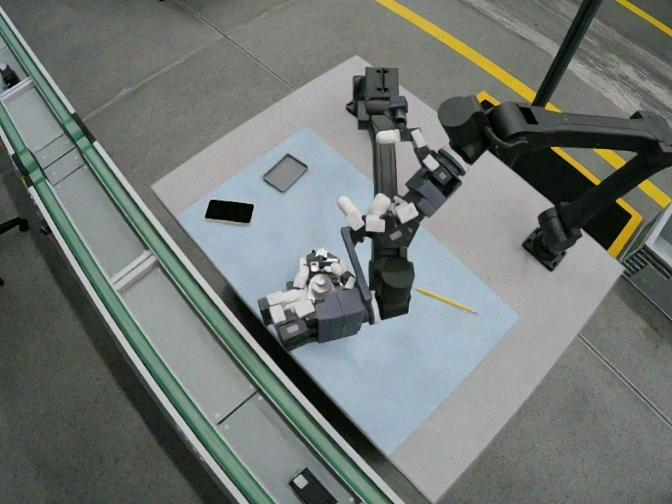

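Call:
{"method": "execute_actions", "body": {"actions": [[[-0.06,0.03,0.09,0,0,0,0.5,-0.167,0.139,-0.029,1,0,-0.8,-0.6,1,0,-0.8,-0.6,-0.571,0.677,0.449,-0.597,0.4,-0.4,0,0,0,0,0,0,-0.43,0,0.401,0.406,0.9,0,-0.8,-0.6,0.9,0,-0.8,-0.6,-0.50,0.677,0.690,-0.524,0.4,-0.5]],[[-0.004,0.053,0,-0.1527,-0.0081,0.0005,0.5,-0.167,0.139,-0.029,1,0,-0.8,-0.6,1,0,-0.8,-0.6,-0.571,0.677,0.449,-0.597,0.4,-0.4,0,0,0,0,0,0,-0.43,0,0.401,0.406,0.9,0,-0.8,-0.6,0.9,0,-0.8,-0.6,-0.50,0.677,0.690,-0.524,0.4,-0.5]]]}}

Scene clock: 2124.50 s.
left_arm: end_effector_position=(+0.4713, -0.2412, +0.5756) hand_goal=(+0.500, -0.166, +0.140, -0.028, +1.000, +0.000, -0.800, -0.600, +1.000, +0.000, -0.800, -0.600, -0.570, +0.678, +0.450, -0.596) hand_measured=(+0.506, -0.166, +0.140, -0.030, +1.000, +0.002, -0.798, -0.598, +1.000, +0.002, -0.802, -0.598, -0.576, +0.676, +0.448, -0.594) hand_current_ma=(+7, +0, +0, -2, +0, +1, +1, +2, +0, +1, -1, +2, -7, -2, -3, +1) hand_state=(goal, goal, goal, goal, goal, goal, goal, goal, goal, goal, goal, goal, goal, goal, goal, goal) hand_current_limit=0.40 hand_speed=-0.40 end_effector_quat_wxyz=(+0.339, +0.756, +0.321, +0.458) | right_arm: end_effector_position=(+0.6438, +0.4394, +0.3036) hand_goal=(-0.430, +0.000, +0.402, +0.406, +0.900, +0.000, -0.800, -0.600, +0.900, +0.000, -0.800, -0.600, -0.500, +0.678, +0.690, -0.524) hand_measured=(-0.428, +0.002, +0.404, +0.408, +0.900, +0.000, -0.798, -0.598, +0.898, +0.000, -0.798, -0.598, -0.484, +0.678, +0.688, -0.526) hand_current_ma=(+1, +1, +1, +1, +0, +0, +1, +1, -1, +0, +1, +1, +22, -1, -2, -1) hand_state=(goal, goal, goal, goal, goal, goal, goal, goal, goal, goal, goal, goal, goal, goal, goal, goal) hand_current_limit=0.40 hand_speed=-0.50 end_effector_quat_wxyz=(+0.129, +0.666, -0.178, +0.713)
Joint positions: left_arm=[-0.538 1.064 1.301 -0.61 -0.283 0.424] | right_arm=[0.847 2.339 2.223 0.294 1.283 1.483]
Joint torques (N m): left_arm=[-0.5 -8.88 9.88 3.28 0.1 -0.2] | right_arm=[0.38 -21.01 14.31 0.91 -0.22 -0.26]
Heat: left arm: hottest elbow 46 °C; right arm: hottest elbow 45 °C.
Hand target: left_arm +0.4747, -0.2365, +0.5749; +0.344, +0.750, +0.330, +0.459 | right_arm +0.6474, +0.4459, +0.3090; +0.125, +0.663, -0.182, +0.715
Off the commanded pose: left_arm 0.006 m, 1 deg | right_arm 0.009 m, 1 deg.
Step readings (end_effector_position of left_arm | right_arm):
0: (+0.5131, -0.2863, +0.5210) | (+0.6439, +0.4395, +0.3032)
1: (+0.5131, -0.2863, +0.5208) | (+0.6439, +0.4395, +0.3032)
2: (+0.5124, -0.2856, +0.5193) | (+0.6439, +0.4395, +0.3032)
4: (+0.5074, -0.2814, +0.5157) | (+0.6440, +0.4397, +0.3023)
8: (+0.4937, -0.2723, +0.5155) | (+0.6439, +0.4396, +0.3031)
15: (+0.4829, -0.2650, +0.5321) | (+0.6439, +0.4395, +0.3034)
16: (+0.4824, -0.2658, +0.5328) | (+0.6439, +0.4395, +0.3034)
17: (+0.4809, -0.2686, +0.5357) | (+0.6439, +0.4395, +0.3035)
19: (+0.4776, -0.2739, +0.5441) | (+0.6439, +0.4395, +0.3035)
23: (+0.4702, -0.2618, +0.5589) | (+0.6439, +0.4394, +0.3035)
30: (+0.4696, -0.2438, +0.5763) | (+0.6439, +0.4394, +0.3035)

Call:
{"method": "execute_actions", "body": {"actions": [[[-0.0637,0.0758,-0.0417,0.1313,-0.1057,-0.0736,0.5,-0.167,0.139,-0.029,1,0,-0.8,-0.6,1,0,-0.8,-0.6,-0.571,0.677,0.449,-0.597,0.4,-0.4,0,0,0,0,0,0,-0.43,0,0.401,0.406,0.9,0,-0.8,-0.6,0.9,0,-0.8,-0.6,-0.50,0.677,0.690,-0.524,0.4,-0.5]],[[-0.0637,0.0758,-0.0417,0.1313,-0.1057,-0.0736,0.5,-0.167,0.139,-0.029,1,0,-0.8,-0.6,1,0,-0.8,-0.6,-0.571,0.677,0.449,-0.597,0.4,-0.4,0,0,0,0,0,0,-0.43,0,0.401,0.406,0.9,0,-0.8,-0.6,0.9,0,-0.8,-0.6,-0.50,0.677,0.690,-0.524,0.4,-0.5]],[[-0.0637,0.0758,-0.0417,0.1313,-0.1057,-0.0736,0.5,-0.167,0.139,-0.029,1,0,-0.8,-0.6,1,0,-0.8,-0.6,-0.571,0.677,0.449,-0.597,0.4,-0.4,0,0,0,0,0,0,-0.43,0,0.401,0.406,0.9,0,-0.8,-0.6,0.9,0,-0.8,-0.6,-0.50,0.677,0.690,-0.524,0.4,-0.5]]], "cameras": ["cam_high"]}}

Scene clock: 2137.37 s.
left_arm: end_effector_position=(+0.3593, -0.1016, +0.4710) hand_goal=(+0.500, -0.166, +0.140, -0.028, +1.000, +0.000, -0.800, -0.600, +1.000, +0.000, -0.800, -0.600, -0.570, +0.678, +0.450, -0.596) hand_measured=(+0.500, -0.168, +0.140, -0.030, +1.000, +0.002, -0.798, -0.598, +1.000, +0.002, -0.802, -0.598, -0.576, +0.676, +0.448, -0.596) hand_current_ma=(-1, -1, +0, -2, +0, +1, +1, +2, +0, +1, -1, +2, -8, -2, -1, +1) hand_state=(goal, goal, goal, goal, goal, goal, goal, goal, goal, goal, goal, goal, goal, goal, goal, goal) hand_current_limit=0.40 hand_speed=-0.40 end_effector_quat_wxyz=(+0.123, +0.589, -0.398, +0.693) | right_arm: end_effector_position=(+0.6438, +0.4394, +0.3036) hand_goal=(-0.430, +0.000, +0.402, +0.406, +0.900, +0.000, -0.800, -0.600, +0.900, +0.000, -0.800, -0.600, -0.500, +0.678, +0.690, -0.524) hand_measured=(-0.428, +0.002, +0.404, +0.408, +0.900, +0.000, -0.798, -0.598, +0.898, +0.000, -0.798, -0.598, -0.484, +0.678, +0.688, -0.526) hand_current_ma=(+1, +1, +1, +1, +0, +0, +1, +1, -1, +0, +1, +1, +22, -1, -2, -1) hand_state=(goal, goal, goal, goal, goal, goal, goal, goal, goal, goal, goal, goal, goal, goal, goal, goal) hand_current_limit=0.40 hand_speed=-0.50 end_effector_quat_wxyz=(+0.129, +0.666, -0.178, +0.713)
Joint positions: left_arm=[0.271 0.932 0.966 -0.055 1.041 2.007] | right_arm=[0.847 2.339 2.223 0.294 1.283 1.483]
Joint torques (N m): left_arm=[-0.79 -5.42 15.51 1.47 0.3 -0.06] | right_arm=[0.15 -21.25 14.3 0.84 -0.22 -0.28]
Heat: left arm: hottest elbow 46 °C; right arm: hottest elbow 44 °C.
Hand target: left_arm +0.3600, -0.1001, +0.5000; +0.100, +0.572, -0.416, +0.700 | right_arm +0.6474, +0.4459, +0.3090; +0.125, +0.663, -0.182, +0.715
Off the commanded pose: left_arm 0.029 m, 4 deg | right_arm 0.009 m, 1 deg.
Step readings (end_effector_position of left_arm | right_arm):
0: (+0.4713, -0.2411, +0.5756) | (+0.6438, +0.4394, +0.3036)
1: (+0.4713, -0.2414, +0.5750) | (+0.6438, +0.4394, +0.3036)
2: (+0.4698, -0.2420, +0.5730) | (+0.6438, +0.4394, +0.3036)
4: (+0.4629, -0.2375, +0.5605) | (+0.6438, +0.4394, +0.3036)
8: (+0.4488, -0.2058, +0.5364) | (+0.6438, +0.4394, +0.3036)
15: (+0.4343, -0.1914, +0.5557) | (+0.6438, +0.4394, +0.3036)
16: (+0.4328, -0.1925, +0.5563) | (+0.6438, +0.4394, +0.3036)
17: (+0.4287, -0.1941, +0.5549) | (+0.6438, +0.4394, +0.3036)
19: (+0.4189, -0.1896, +0.5457) | (+0.6438, +0.4394, +0.3036)
23: (+0.4064, -0.1582, +0.5268) | (+0.6438, +0.4394, +0.3036)
30: (+0.3907, -0.1470, +0.5255) | (+0.6438, +0.4394, +0.3036)
31: (+0.3891, -0.1483, +0.5238) | (+0.6438, +0.4394, +0.3036)
32: (+0.3827, -0.1497, +0.5214) | (+0.6438, +0.4394, +0.3036)
34: (+0.3707, -0.1439, +0.5173) | (+0.6438, +0.4394, +0.3036)
38: (+0.3567, -0.1131, +0.5077) | (+0.6438, +0.4394, +0.3036)
45: (+0.3573, -0.1025, +0.4783) | (+0.6438, +0.4394, +0.3036)
Images, in order (width x height): cam_high 672x504.

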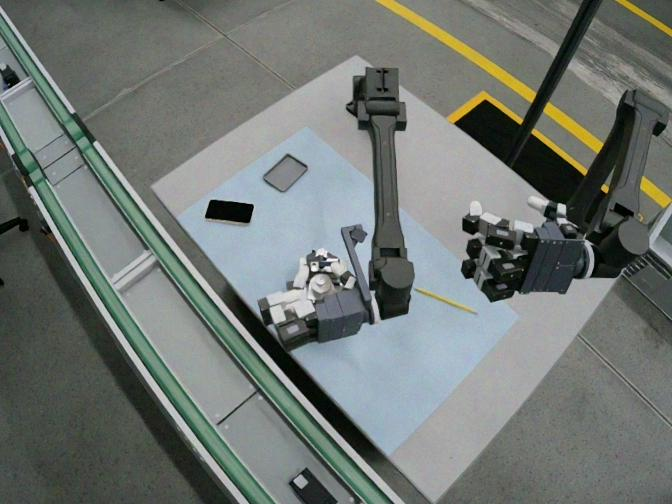

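Call:
{"method": "execute_actions", "body": {"actions": [[[0,0,0,0,0,0,0.5,-0.167,0.139,-0.029,1,0,-0.8,-0.6,1,0,-0.8,-0.6,-0.571,0.677,0.449,-0.597,0.4,-0.4,0,0,0.12,0,0,0,-0.43,0,0.401,0.406,0.9,0,-0.8,-0.6,0.9,0,-0.8,-0.6,-0.50,0.677,0.690,-0.524,0.4,-0.5]],[[0,0,0,0,0,0,0.5,-0.167,0.139,-0.029,1,0,-0.8,-0.6,1,0,-0.8,-0.6,-0.571,0.677,0.449,-0.597,0.4,-0.4,0,0,0.12,0,0,0,-0.43,0,0.401,0.406,0.9,0,-0.8,-0.6,0.9,0,-0.8,-0.6,-0.50,0.677,0.690,-0.524,0.4,-0.5]],[[0,0,0,0,0,0,0.5,-0.167,0.139,-0.029,1,0,-0.8,-0.6,1,0,-0.8,-0.6,-0.571,0.677,0.449,-0.597,0.4,-0.4,0.0154,-0.204,0,0.0162,0.0241,0.0271,-0.43,0,0.401,0.406,0.9,0,-0.8,-0.6,0.9,0,-0.8,-0.6,-0.50,0.677,0.690,-0.524,0.4,-0.5]],[[0,0,0,0,0,0,0.5,-0.167,0.139,-0.029,1,0,-0.8,-0.6,1,0,-0.8,-0.6,-0.571,0.677,0.449,-0.597,0.4,-0.4,0.0154,-0.204,0,0.0162,0.0241,0.0271,-0.43,0,0.401,0.406,0.9,0,-0.8,-0.6,0.9,0,-0.8,-0.6,-0.50,0.677,0.690,-0.524,0.4,-0.5]]]}}

Call:
{"method": "execute_actions", "body": {"actions": [[[0,0,0,0,0,0,0.5,-0.167,0.139,-0.029,1,0,-0.8,-0.6,1,0,-0.8,-0.6,-0.571,0.677,0.449,-0.597,0.4,-0.4,-0.0525,-0.124,0,0.0342,0.0343,0.0619,-0.43,0,0.401,0.406,1,0,-0.8,-0.6,1,0,-0.8,-0.6,-0.50,0.677,0.690,-0.524,0.4,-0.5]],[[0,0,0,0,0,0,0.5,-0.167,0.139,-0.029,1,0,-0.8,-0.6,1,0,-0.8,-0.6,-0.571,0.677,0.449,-0.597,0.4,-0.4,-0.0525,-0.124,0,0.0342,0.0343,0.0619,-0.43,0,0.401,0.406,1,0,-0.8,-0.6,1,0,-0.8,-0.6,-0.50,0.677,0.690,-0.524,0.4,-0.5]],[[0,0,0,0,0,0,0.5,-0.167,0.139,-0.029,1,0,-0.8,-0.6,1,0,-0.8,-0.6,-0.571,0.677,0.449,-0.597,0.4,-0.4,-0.0609,0.1067,0,0.0635,0.07,0.1022,0.274,-0.167,0.139,-0.029,1,0,-0.8,-0.6,1,0,-0.8,-0.6,-0.571,0.677,0.449,-0.697,0.4,-0.5]],[[0,0,0,0,0,0,0.5,-0.167,0.139,-0.029,1,0,-0.8,-0.6,1,0,-0.8,-0.6,-0.571,0.677,0.449,-0.597,0.4,-0.4,-0.0609,0.1067,0,0.0635,0.07,0.1022,0.274,-0.167,0.139,-0.029,1,0,-0.8,-0.6,1,0,-0.8,-0.6,-0.571,0.677,0.449,-0.697,0.4,-0.5]]], "cameras": ["cam_high","cam_low"]}}

Scene clock: 2153.33 s.
left_arm: end_effector_position=(+0.3587, -0.1014, +0.4684) hand_goal=(+0.500, -0.166, +0.140, -0.028, +1.000, +0.000, -0.800, -0.600, +1.000, +0.000, -0.800, -0.600, -0.570, +0.678, +0.450, -0.596) hand_measured=(+0.500, -0.168, +0.140, -0.030, +1.000, +0.002, -0.798, -0.598, +1.000, +0.002, -0.802, -0.598, -0.576, +0.676, +0.448, -0.596) hand_current_ma=(-1, -1, +0, -2, +0, +1, +1, +2, +0, +1, -1, +2, -8, -2, -1, +1) hand_state=(goal, goal, goal, goal, goal, goal, goal, goal, goal, goal, goal, goal, goal, goal, goal, goal) hand_current_limit=0.40 hand_speed=-0.40 end_effector_quat_wxyz=(+0.121, +0.594, -0.403, +0.685) | right_arm: end_effector_position=(+0.6608, +0.1886, +0.4721) hand_goal=(-0.430, +0.000, +0.402, +0.406, +0.900, +0.000, -0.800, -0.600, +0.900, +0.000, -0.800, -0.600, -0.500, +0.678, +0.690, -0.524) hand_measured=(-0.430, +0.002, +0.404, +0.408, +0.900, +0.000, -0.798, -0.598, +0.900, +0.000, -0.798, -0.598, -0.486, +0.678, +0.688, -0.526) hand_current_ma=(+0, +1, +1, +1, +0, +0, +1, +1, +0, +0, +1, +1, +21, -1, -1, -1) hand_state=(goal, goal, goal, goal, goal, goal, goal, goal, goal, goal, goal, goal, goal, goal, goal, goal) hand_current_limit=0.40 hand_speed=-0.50 end_effector_quat_wxyz=(+0.047, +0.729, -0.156, +0.665)
Joint positions: left_arm=[0.271 0.932 0.977 -0.107 1.041 2.044] | right_arm=[0.542 1.749 1.871 -0.285 0.818 1.831]
Joint torques (N m): left_arm=[-1.03 -5.89 15.9 1.44 0.31 -0.04] | right_arm=[1.03 -14.56 8.92 2.3 -0.01 -0.1]
Heat: left arm: hottest elbow 50 °C; right arm: hottest elbow 44 °C.
Hand target: left_arm +0.3600, -0.1001, +0.5000; +0.100, +0.572, -0.416, +0.700 | right_arm +0.6659, +0.2009, +0.4531; +0.044, +0.734, -0.151, +0.661
Off the commanded pose: left_arm 0.032 m, 4 deg | right_arm 0.023 m, 1 deg.
Step readings (end_effector_position of left_arm | right_arm):
0: (+0.3593, -0.1016, +0.4709) | (+0.6438, +0.4394, +0.3036)
1: (+0.3593, -0.1016, +0.4708) | (+0.6439, +0.4394, +0.3039)
2: (+0.3593, -0.1016, +0.4703) | (+0.6439, +0.4395, +0.3059)
4: (+0.3591, -0.1016, +0.4697) | (+0.6444, +0.4399, +0.3126)
8: (+0.3588, -0.1016, +0.4691) | (+0.6452, +0.4406, +0.3374)
15: (+0.3587, -0.1015, +0.4689) | (+0.6444, +0.4397, +0.3715)
16: (+0.3587, -0.1015, +0.4689) | (+0.6443, +0.4396, +0.3745)
17: (+0.3587, -0.1015, +0.4688) | (+0.6444, +0.4397, +0.3790)
19: (+0.3587, -0.1015, +0.4686) | (+0.6449, +0.4399, +0.3902)
23: (+0.3587, -0.1015, +0.4684) | (+0.6424, +0.4367, +0.4279)
30: (+0.3587, -0.1014, +0.4685) | (+0.6347, +0.4278, +0.4827)
31: (+0.3587, -0.1014, +0.4685) | (+0.6344, +0.4271, +0.4850)
32: (+0.3587, -0.1014, +0.4685) | (+0.6351, +0.4215, +0.4844)
34: (+0.3587, -0.1014, +0.4685) | (+0.6332, +0.4126, +0.4761)
38: (+0.3587, -0.1014, +0.4685) | (+0.6457, +0.3746, +0.4543)
45: (+0.3587, -0.1014, +0.4685) | (+0.6665, +0.3139, +0.4500)
46: (+0.3587, -0.1014, +0.4685) | (+0.6663, +0.3111, +0.4527)
47: (+0.3587, -0.1014, +0.4685) | (+0.6669, +0.3071, +0.4542)
49: (+0.3587, -0.1014, +0.4685) | (+0.6629, +0.2962, +0.4520)
53: (+0.3587, -0.1014, +0.4685) | (+0.6593, +0.2510, +0.4570)
60: (+0.3587, -0.1014, +0.4684) | (+0.6611, +0.1847, +0.4802)

Scene clock: 2155.97 s.
left_arm: end_effector_position=(+0.3587, -0.1014, +0.4684) hand_goal=(+0.500, -0.166, +0.140, -0.028, +1.000, +0.000, -0.800, -0.600, +1.000, +0.000, -0.800, -0.600, -0.570, +0.678, +0.450, -0.596) hand_measured=(+0.500, -0.168, +0.140, -0.030, +1.000, +0.002, -0.798, -0.598, +1.000, +0.002, -0.802, -0.598, -0.576, +0.676, +0.448, -0.596) hand_current_ma=(-1, -1, +0, -2, +0, +1, +1, +2, +0, +1, -1, +2, -8, -2, -1, +1) hand_state=(goal, goal, goal, goal, goal, goal, goal, goal, goal, goal, goal, goal, goal, goal, goal, goal) hand_current_limit=0.40 hand_speed=-0.40 end_effector_quat_wxyz=(+0.121, +0.594, -0.403, +0.685) | right_arm: end_effector_position=(+0.5217, +0.1847, +0.4344) hand_goal=(+0.274, -0.166, +0.140, -0.028, +1.000, +0.000, -0.800, -0.600, +1.000, +0.000, -0.800, -0.600, -0.570, +0.678, +0.450, -0.696) hand_measured=(+0.270, -0.160, +0.142, -0.024, +0.996, +0.000, -0.798, -0.598, +0.994, +0.000, -0.798, -0.598, -0.560, +0.678, +0.450, -0.694) hand_current_ma=(-3, +5, +2, +2, -5, +0, +1, +1, -5, +0, +1, +1, +12, -1, +0, +2) hand_state=(goal, goal, goal, goal, goal, goal, goal, goal, goal, goal, goal, goal, goal, goal, goal, goal) hand_current_limit=0.40 hand_speed=-0.50 end_effector_quat_wxyz=(-0.448, +0.855, +0.049, +0.257)
Joint positions: left_arm=[0.271 0.932 0.977 -0.107 1.041 2.044] | right_arm=[0.21 1.433 1.759 -1.027 -0.763 2.034]
Joint torques (N m): left_arm=[-0.91 -5.71 15.77 1.5 0.31 -0.04] | right_arm=[-0.56 -10.11 14.3 1.31 -0.58 -0.07]
Heat: left arm: hottest elbow 51 °C; right arm: hottest elbow 44 °C.
Hand target: left_arm +0.3600, -0.1001, +0.5000; +0.100, +0.572, -0.416, +0.700 | right_arm +0.5298, +0.1802, +0.4531; -0.448, +0.851, +0.051, +0.270
Off the commanded pose: left_arm 0.032 m, 4 deg | right_arm 0.021 m, 2 deg.
Step readings (end_effector_position of left_arm | right_arm):
0: (+0.3587, -0.1014, +0.4684) | (+0.6608, +0.1886, +0.4721)
1: (+0.3587, -0.1014, +0.4684) | (+0.6617, +0.1899, +0.4704)
2: (+0.3587, -0.1014, +0.4684) | (+0.6638, +0.1931, +0.4668)
4: (+0.3587, -0.1014, +0.4684) | (+0.6604, +0.1921, +0.4499)
8: (+0.3587, -0.1014, +0.4684) | (+0.6452, +0.1671, +0.4371)
15: (+0.3587, -0.1014, +0.4684) | (+0.6326, +0.1222, +0.4762)
16: (+0.3587, -0.1014, +0.4684) | (+0.6315, +0.1223, +0.4792)
17: (+0.3587, -0.1014, +0.4684) | (+0.6320, +0.1244, +0.4783)
19: (+0.3587, -0.1014, +0.4684) | (+0.6252, +0.1259, +0.4664)
23: (+0.3587, -0.1014, +0.4684) | (+0.6101, +0.0885, +0.4552)
30: (+0.3587, -0.1014, +0.4684) | (+0.6025, +0.0476, +0.4715)
31: (+0.3587, -0.1014, +0.4684) | (+0.6021, +0.0509, +0.4708)
32: (+0.3587, -0.1014, +0.4684) | (+0.6004, +0.0599, +0.4664)
34: (+0.3587, -0.1014, +0.4684) | (+0.5893, +0.0833, +0.4500)
38: (+0.3587, -0.1014, +0.4684) | (+0.5671, +0.1084, +0.4266)
45: (+0.3587, -0.1014, +0.4684) | (+0.5580, +0.1179, +0.4330)
46: (+0.3587, -0.1014, +0.4684) | (+0.5569, +0.1207, +0.4354)
47: (+0.3587, -0.1014, +0.4684) | (+0.5525, +0.1306, +0.4359)
49: (+0.3587, -0.1014, +0.4684) | (+0.5386, +0.1518, +0.4377)
53: (+0.3587, -0.1014, +0.4684) | (+0.5214, +0.1755, +0.4459)
60: (+0.3587, -0.1014, +0.4684) | (+0.5201, +0.1836, +0.4420)
Images, in order (width x height): cam_high 672x504, cam_low 672x504.

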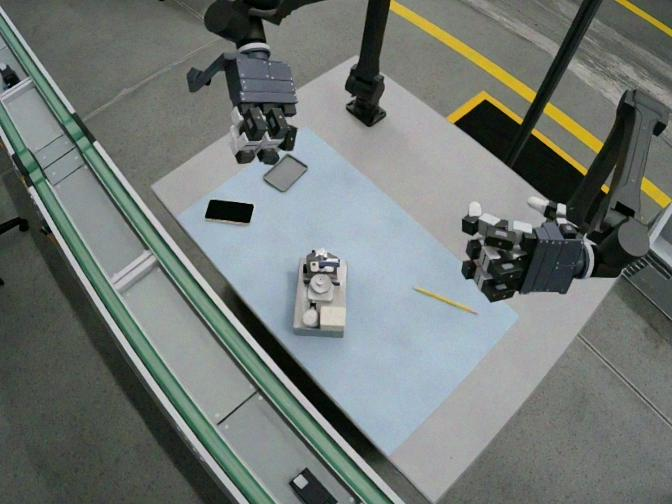

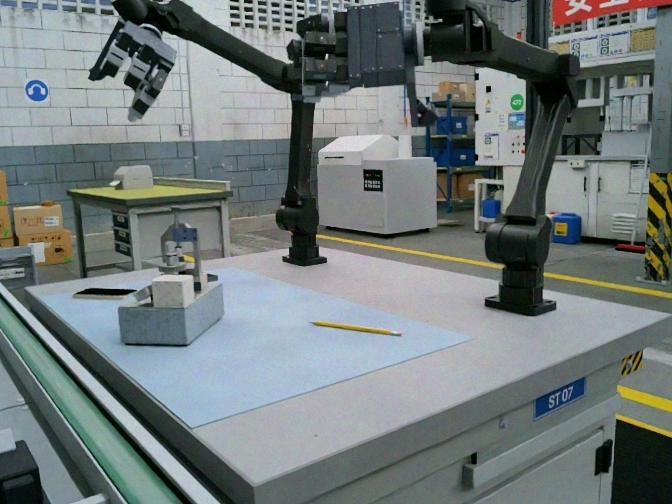

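Call:
{"method": "zoom_image", "body": {"camera": "cam_low", "region": [110, 195, 230, 285]}}

Call:
{"method": "zoom_image", "body": {"camera": "cam_high", "region": [290, 245, 350, 335]}}

Scaled by 4.200 from the camera's 672x504 image, which has a finer 960x720 frame.

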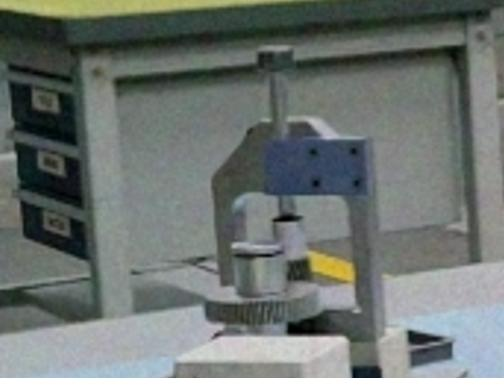

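Scaled by 5.600 from the camera's 672x504 image, which has a finer 960x720 frame.

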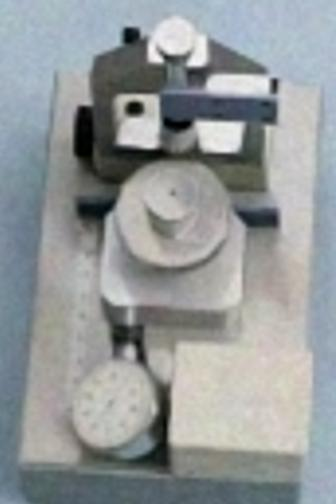

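Call:
{"method": "execute_actions", "body": {"actions": [], "cameras": ["cam_left_wrist","cam_right_wrist"]}}

Scene clock: 2267.73 s.
left_arm: end_effector_position=(+0.3587, -0.1014, +0.4684) hand_goal=(+0.500, -0.166, +0.140, -0.028, +1.000, +0.000, -0.800, -0.600, +1.000, +0.000, -0.800, -0.600, -0.570, +0.678, +0.450, -0.596) hand_measured=(+0.500, -0.168, +0.140, -0.030, +1.000, +0.002, -0.798, -0.598, +1.000, +0.002, -0.802, -0.598, -0.576, +0.676, +0.448, -0.596) hand_current_ma=(-1, -1, +0, -2, +0, +1, +1, +2, +0, +1, -1, +2, -8, -2, -1, +1) hand_state=(goal, goal, goal, goal, goal, goal, goal, goal, goal, goal, goal, goal, goal, goal, goal, goal) hand_current_limit=0.40 hand_speed=-0.40 end_effector_quat_wxyz=(+0.121, +0.594, -0.403, +0.685) | right_arm: end_effector_position=(+0.5217, +0.1847, +0.4344) hand_goal=(+0.274, -0.166, +0.140, -0.028, +1.000, +0.000, -0.800, -0.600, +1.000, +0.000, -0.800, -0.600, -0.570, +0.678, +0.450, -0.696) hand_measured=(+0.270, -0.160, +0.142, -0.024, +0.996, +0.000, -0.798, -0.598, +0.994, +0.000, -0.798, -0.598, -0.560, +0.678, +0.450, -0.694) hand_current_ma=(-3, +5, +2, +2, -5, +0, +1, +1, -5, +0, +1, +1, +12, -1, +0, +2) hand_state=(goal, goal, goal, goal, goal, goal, goal, goal, goal, goal, goal, goal, goal, goal, goal, goal) hand_current_limit=0.40 hand_speed=-0.50 end_effector_quat_wxyz=(-0.448, +0.855, +0.049, +0.257)
Joint positions: left_arm=[0.271 0.932 0.977 -0.107 1.041 2.044] | right_arm=[0.21 1.433 1.759 -1.027 -0.763 2.034]
Joint velocities: within noise
Joint torques (N m): left_arm=[-0.85 -5.71 15.79 1.48 0.31 -0.03] | right_arm=[-0.56 -10.17 14.38 1.31 -0.58 -0.07]
Heat: left arm: hottest elbow 58 °C; right arm: hottest elbow 46 °C.
Hand target: left_arm +0.3600, -0.1001, +0.5000; +0.100, +0.572, -0.416, +0.700 | right_arm +0.5298, +0.1802, +0.4531; -0.448, +0.851, +0.051, +0.270
Off the commanded pose: left_arm 0.032 m, 4 deg | right_arm 0.021 m, 2 deg.
Images, in order (width x height): cam_left_wrist 672x504, cam_right_wrist 672x504.

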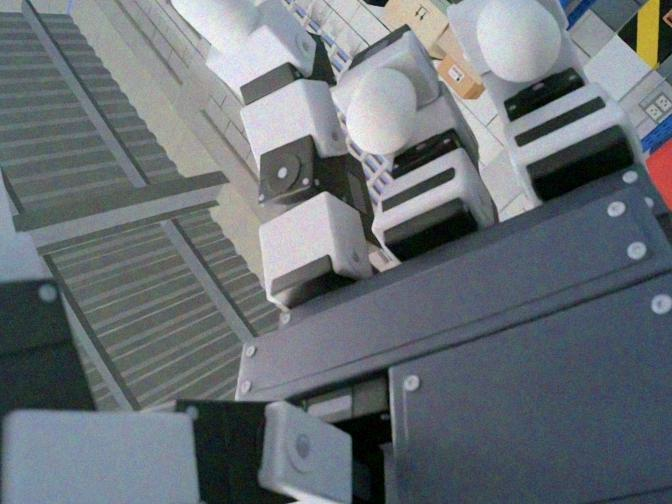

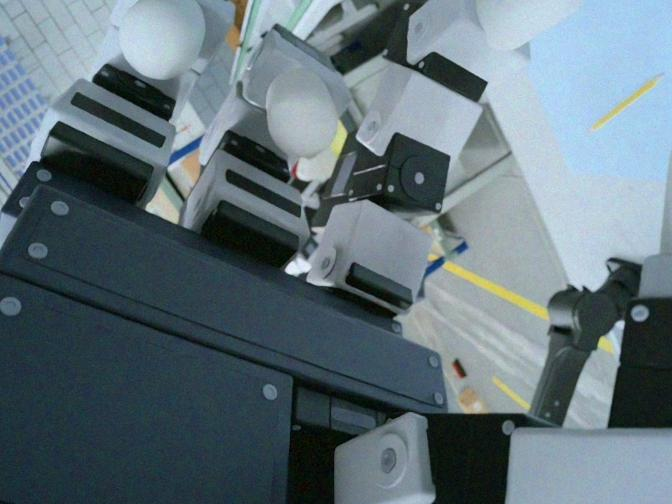

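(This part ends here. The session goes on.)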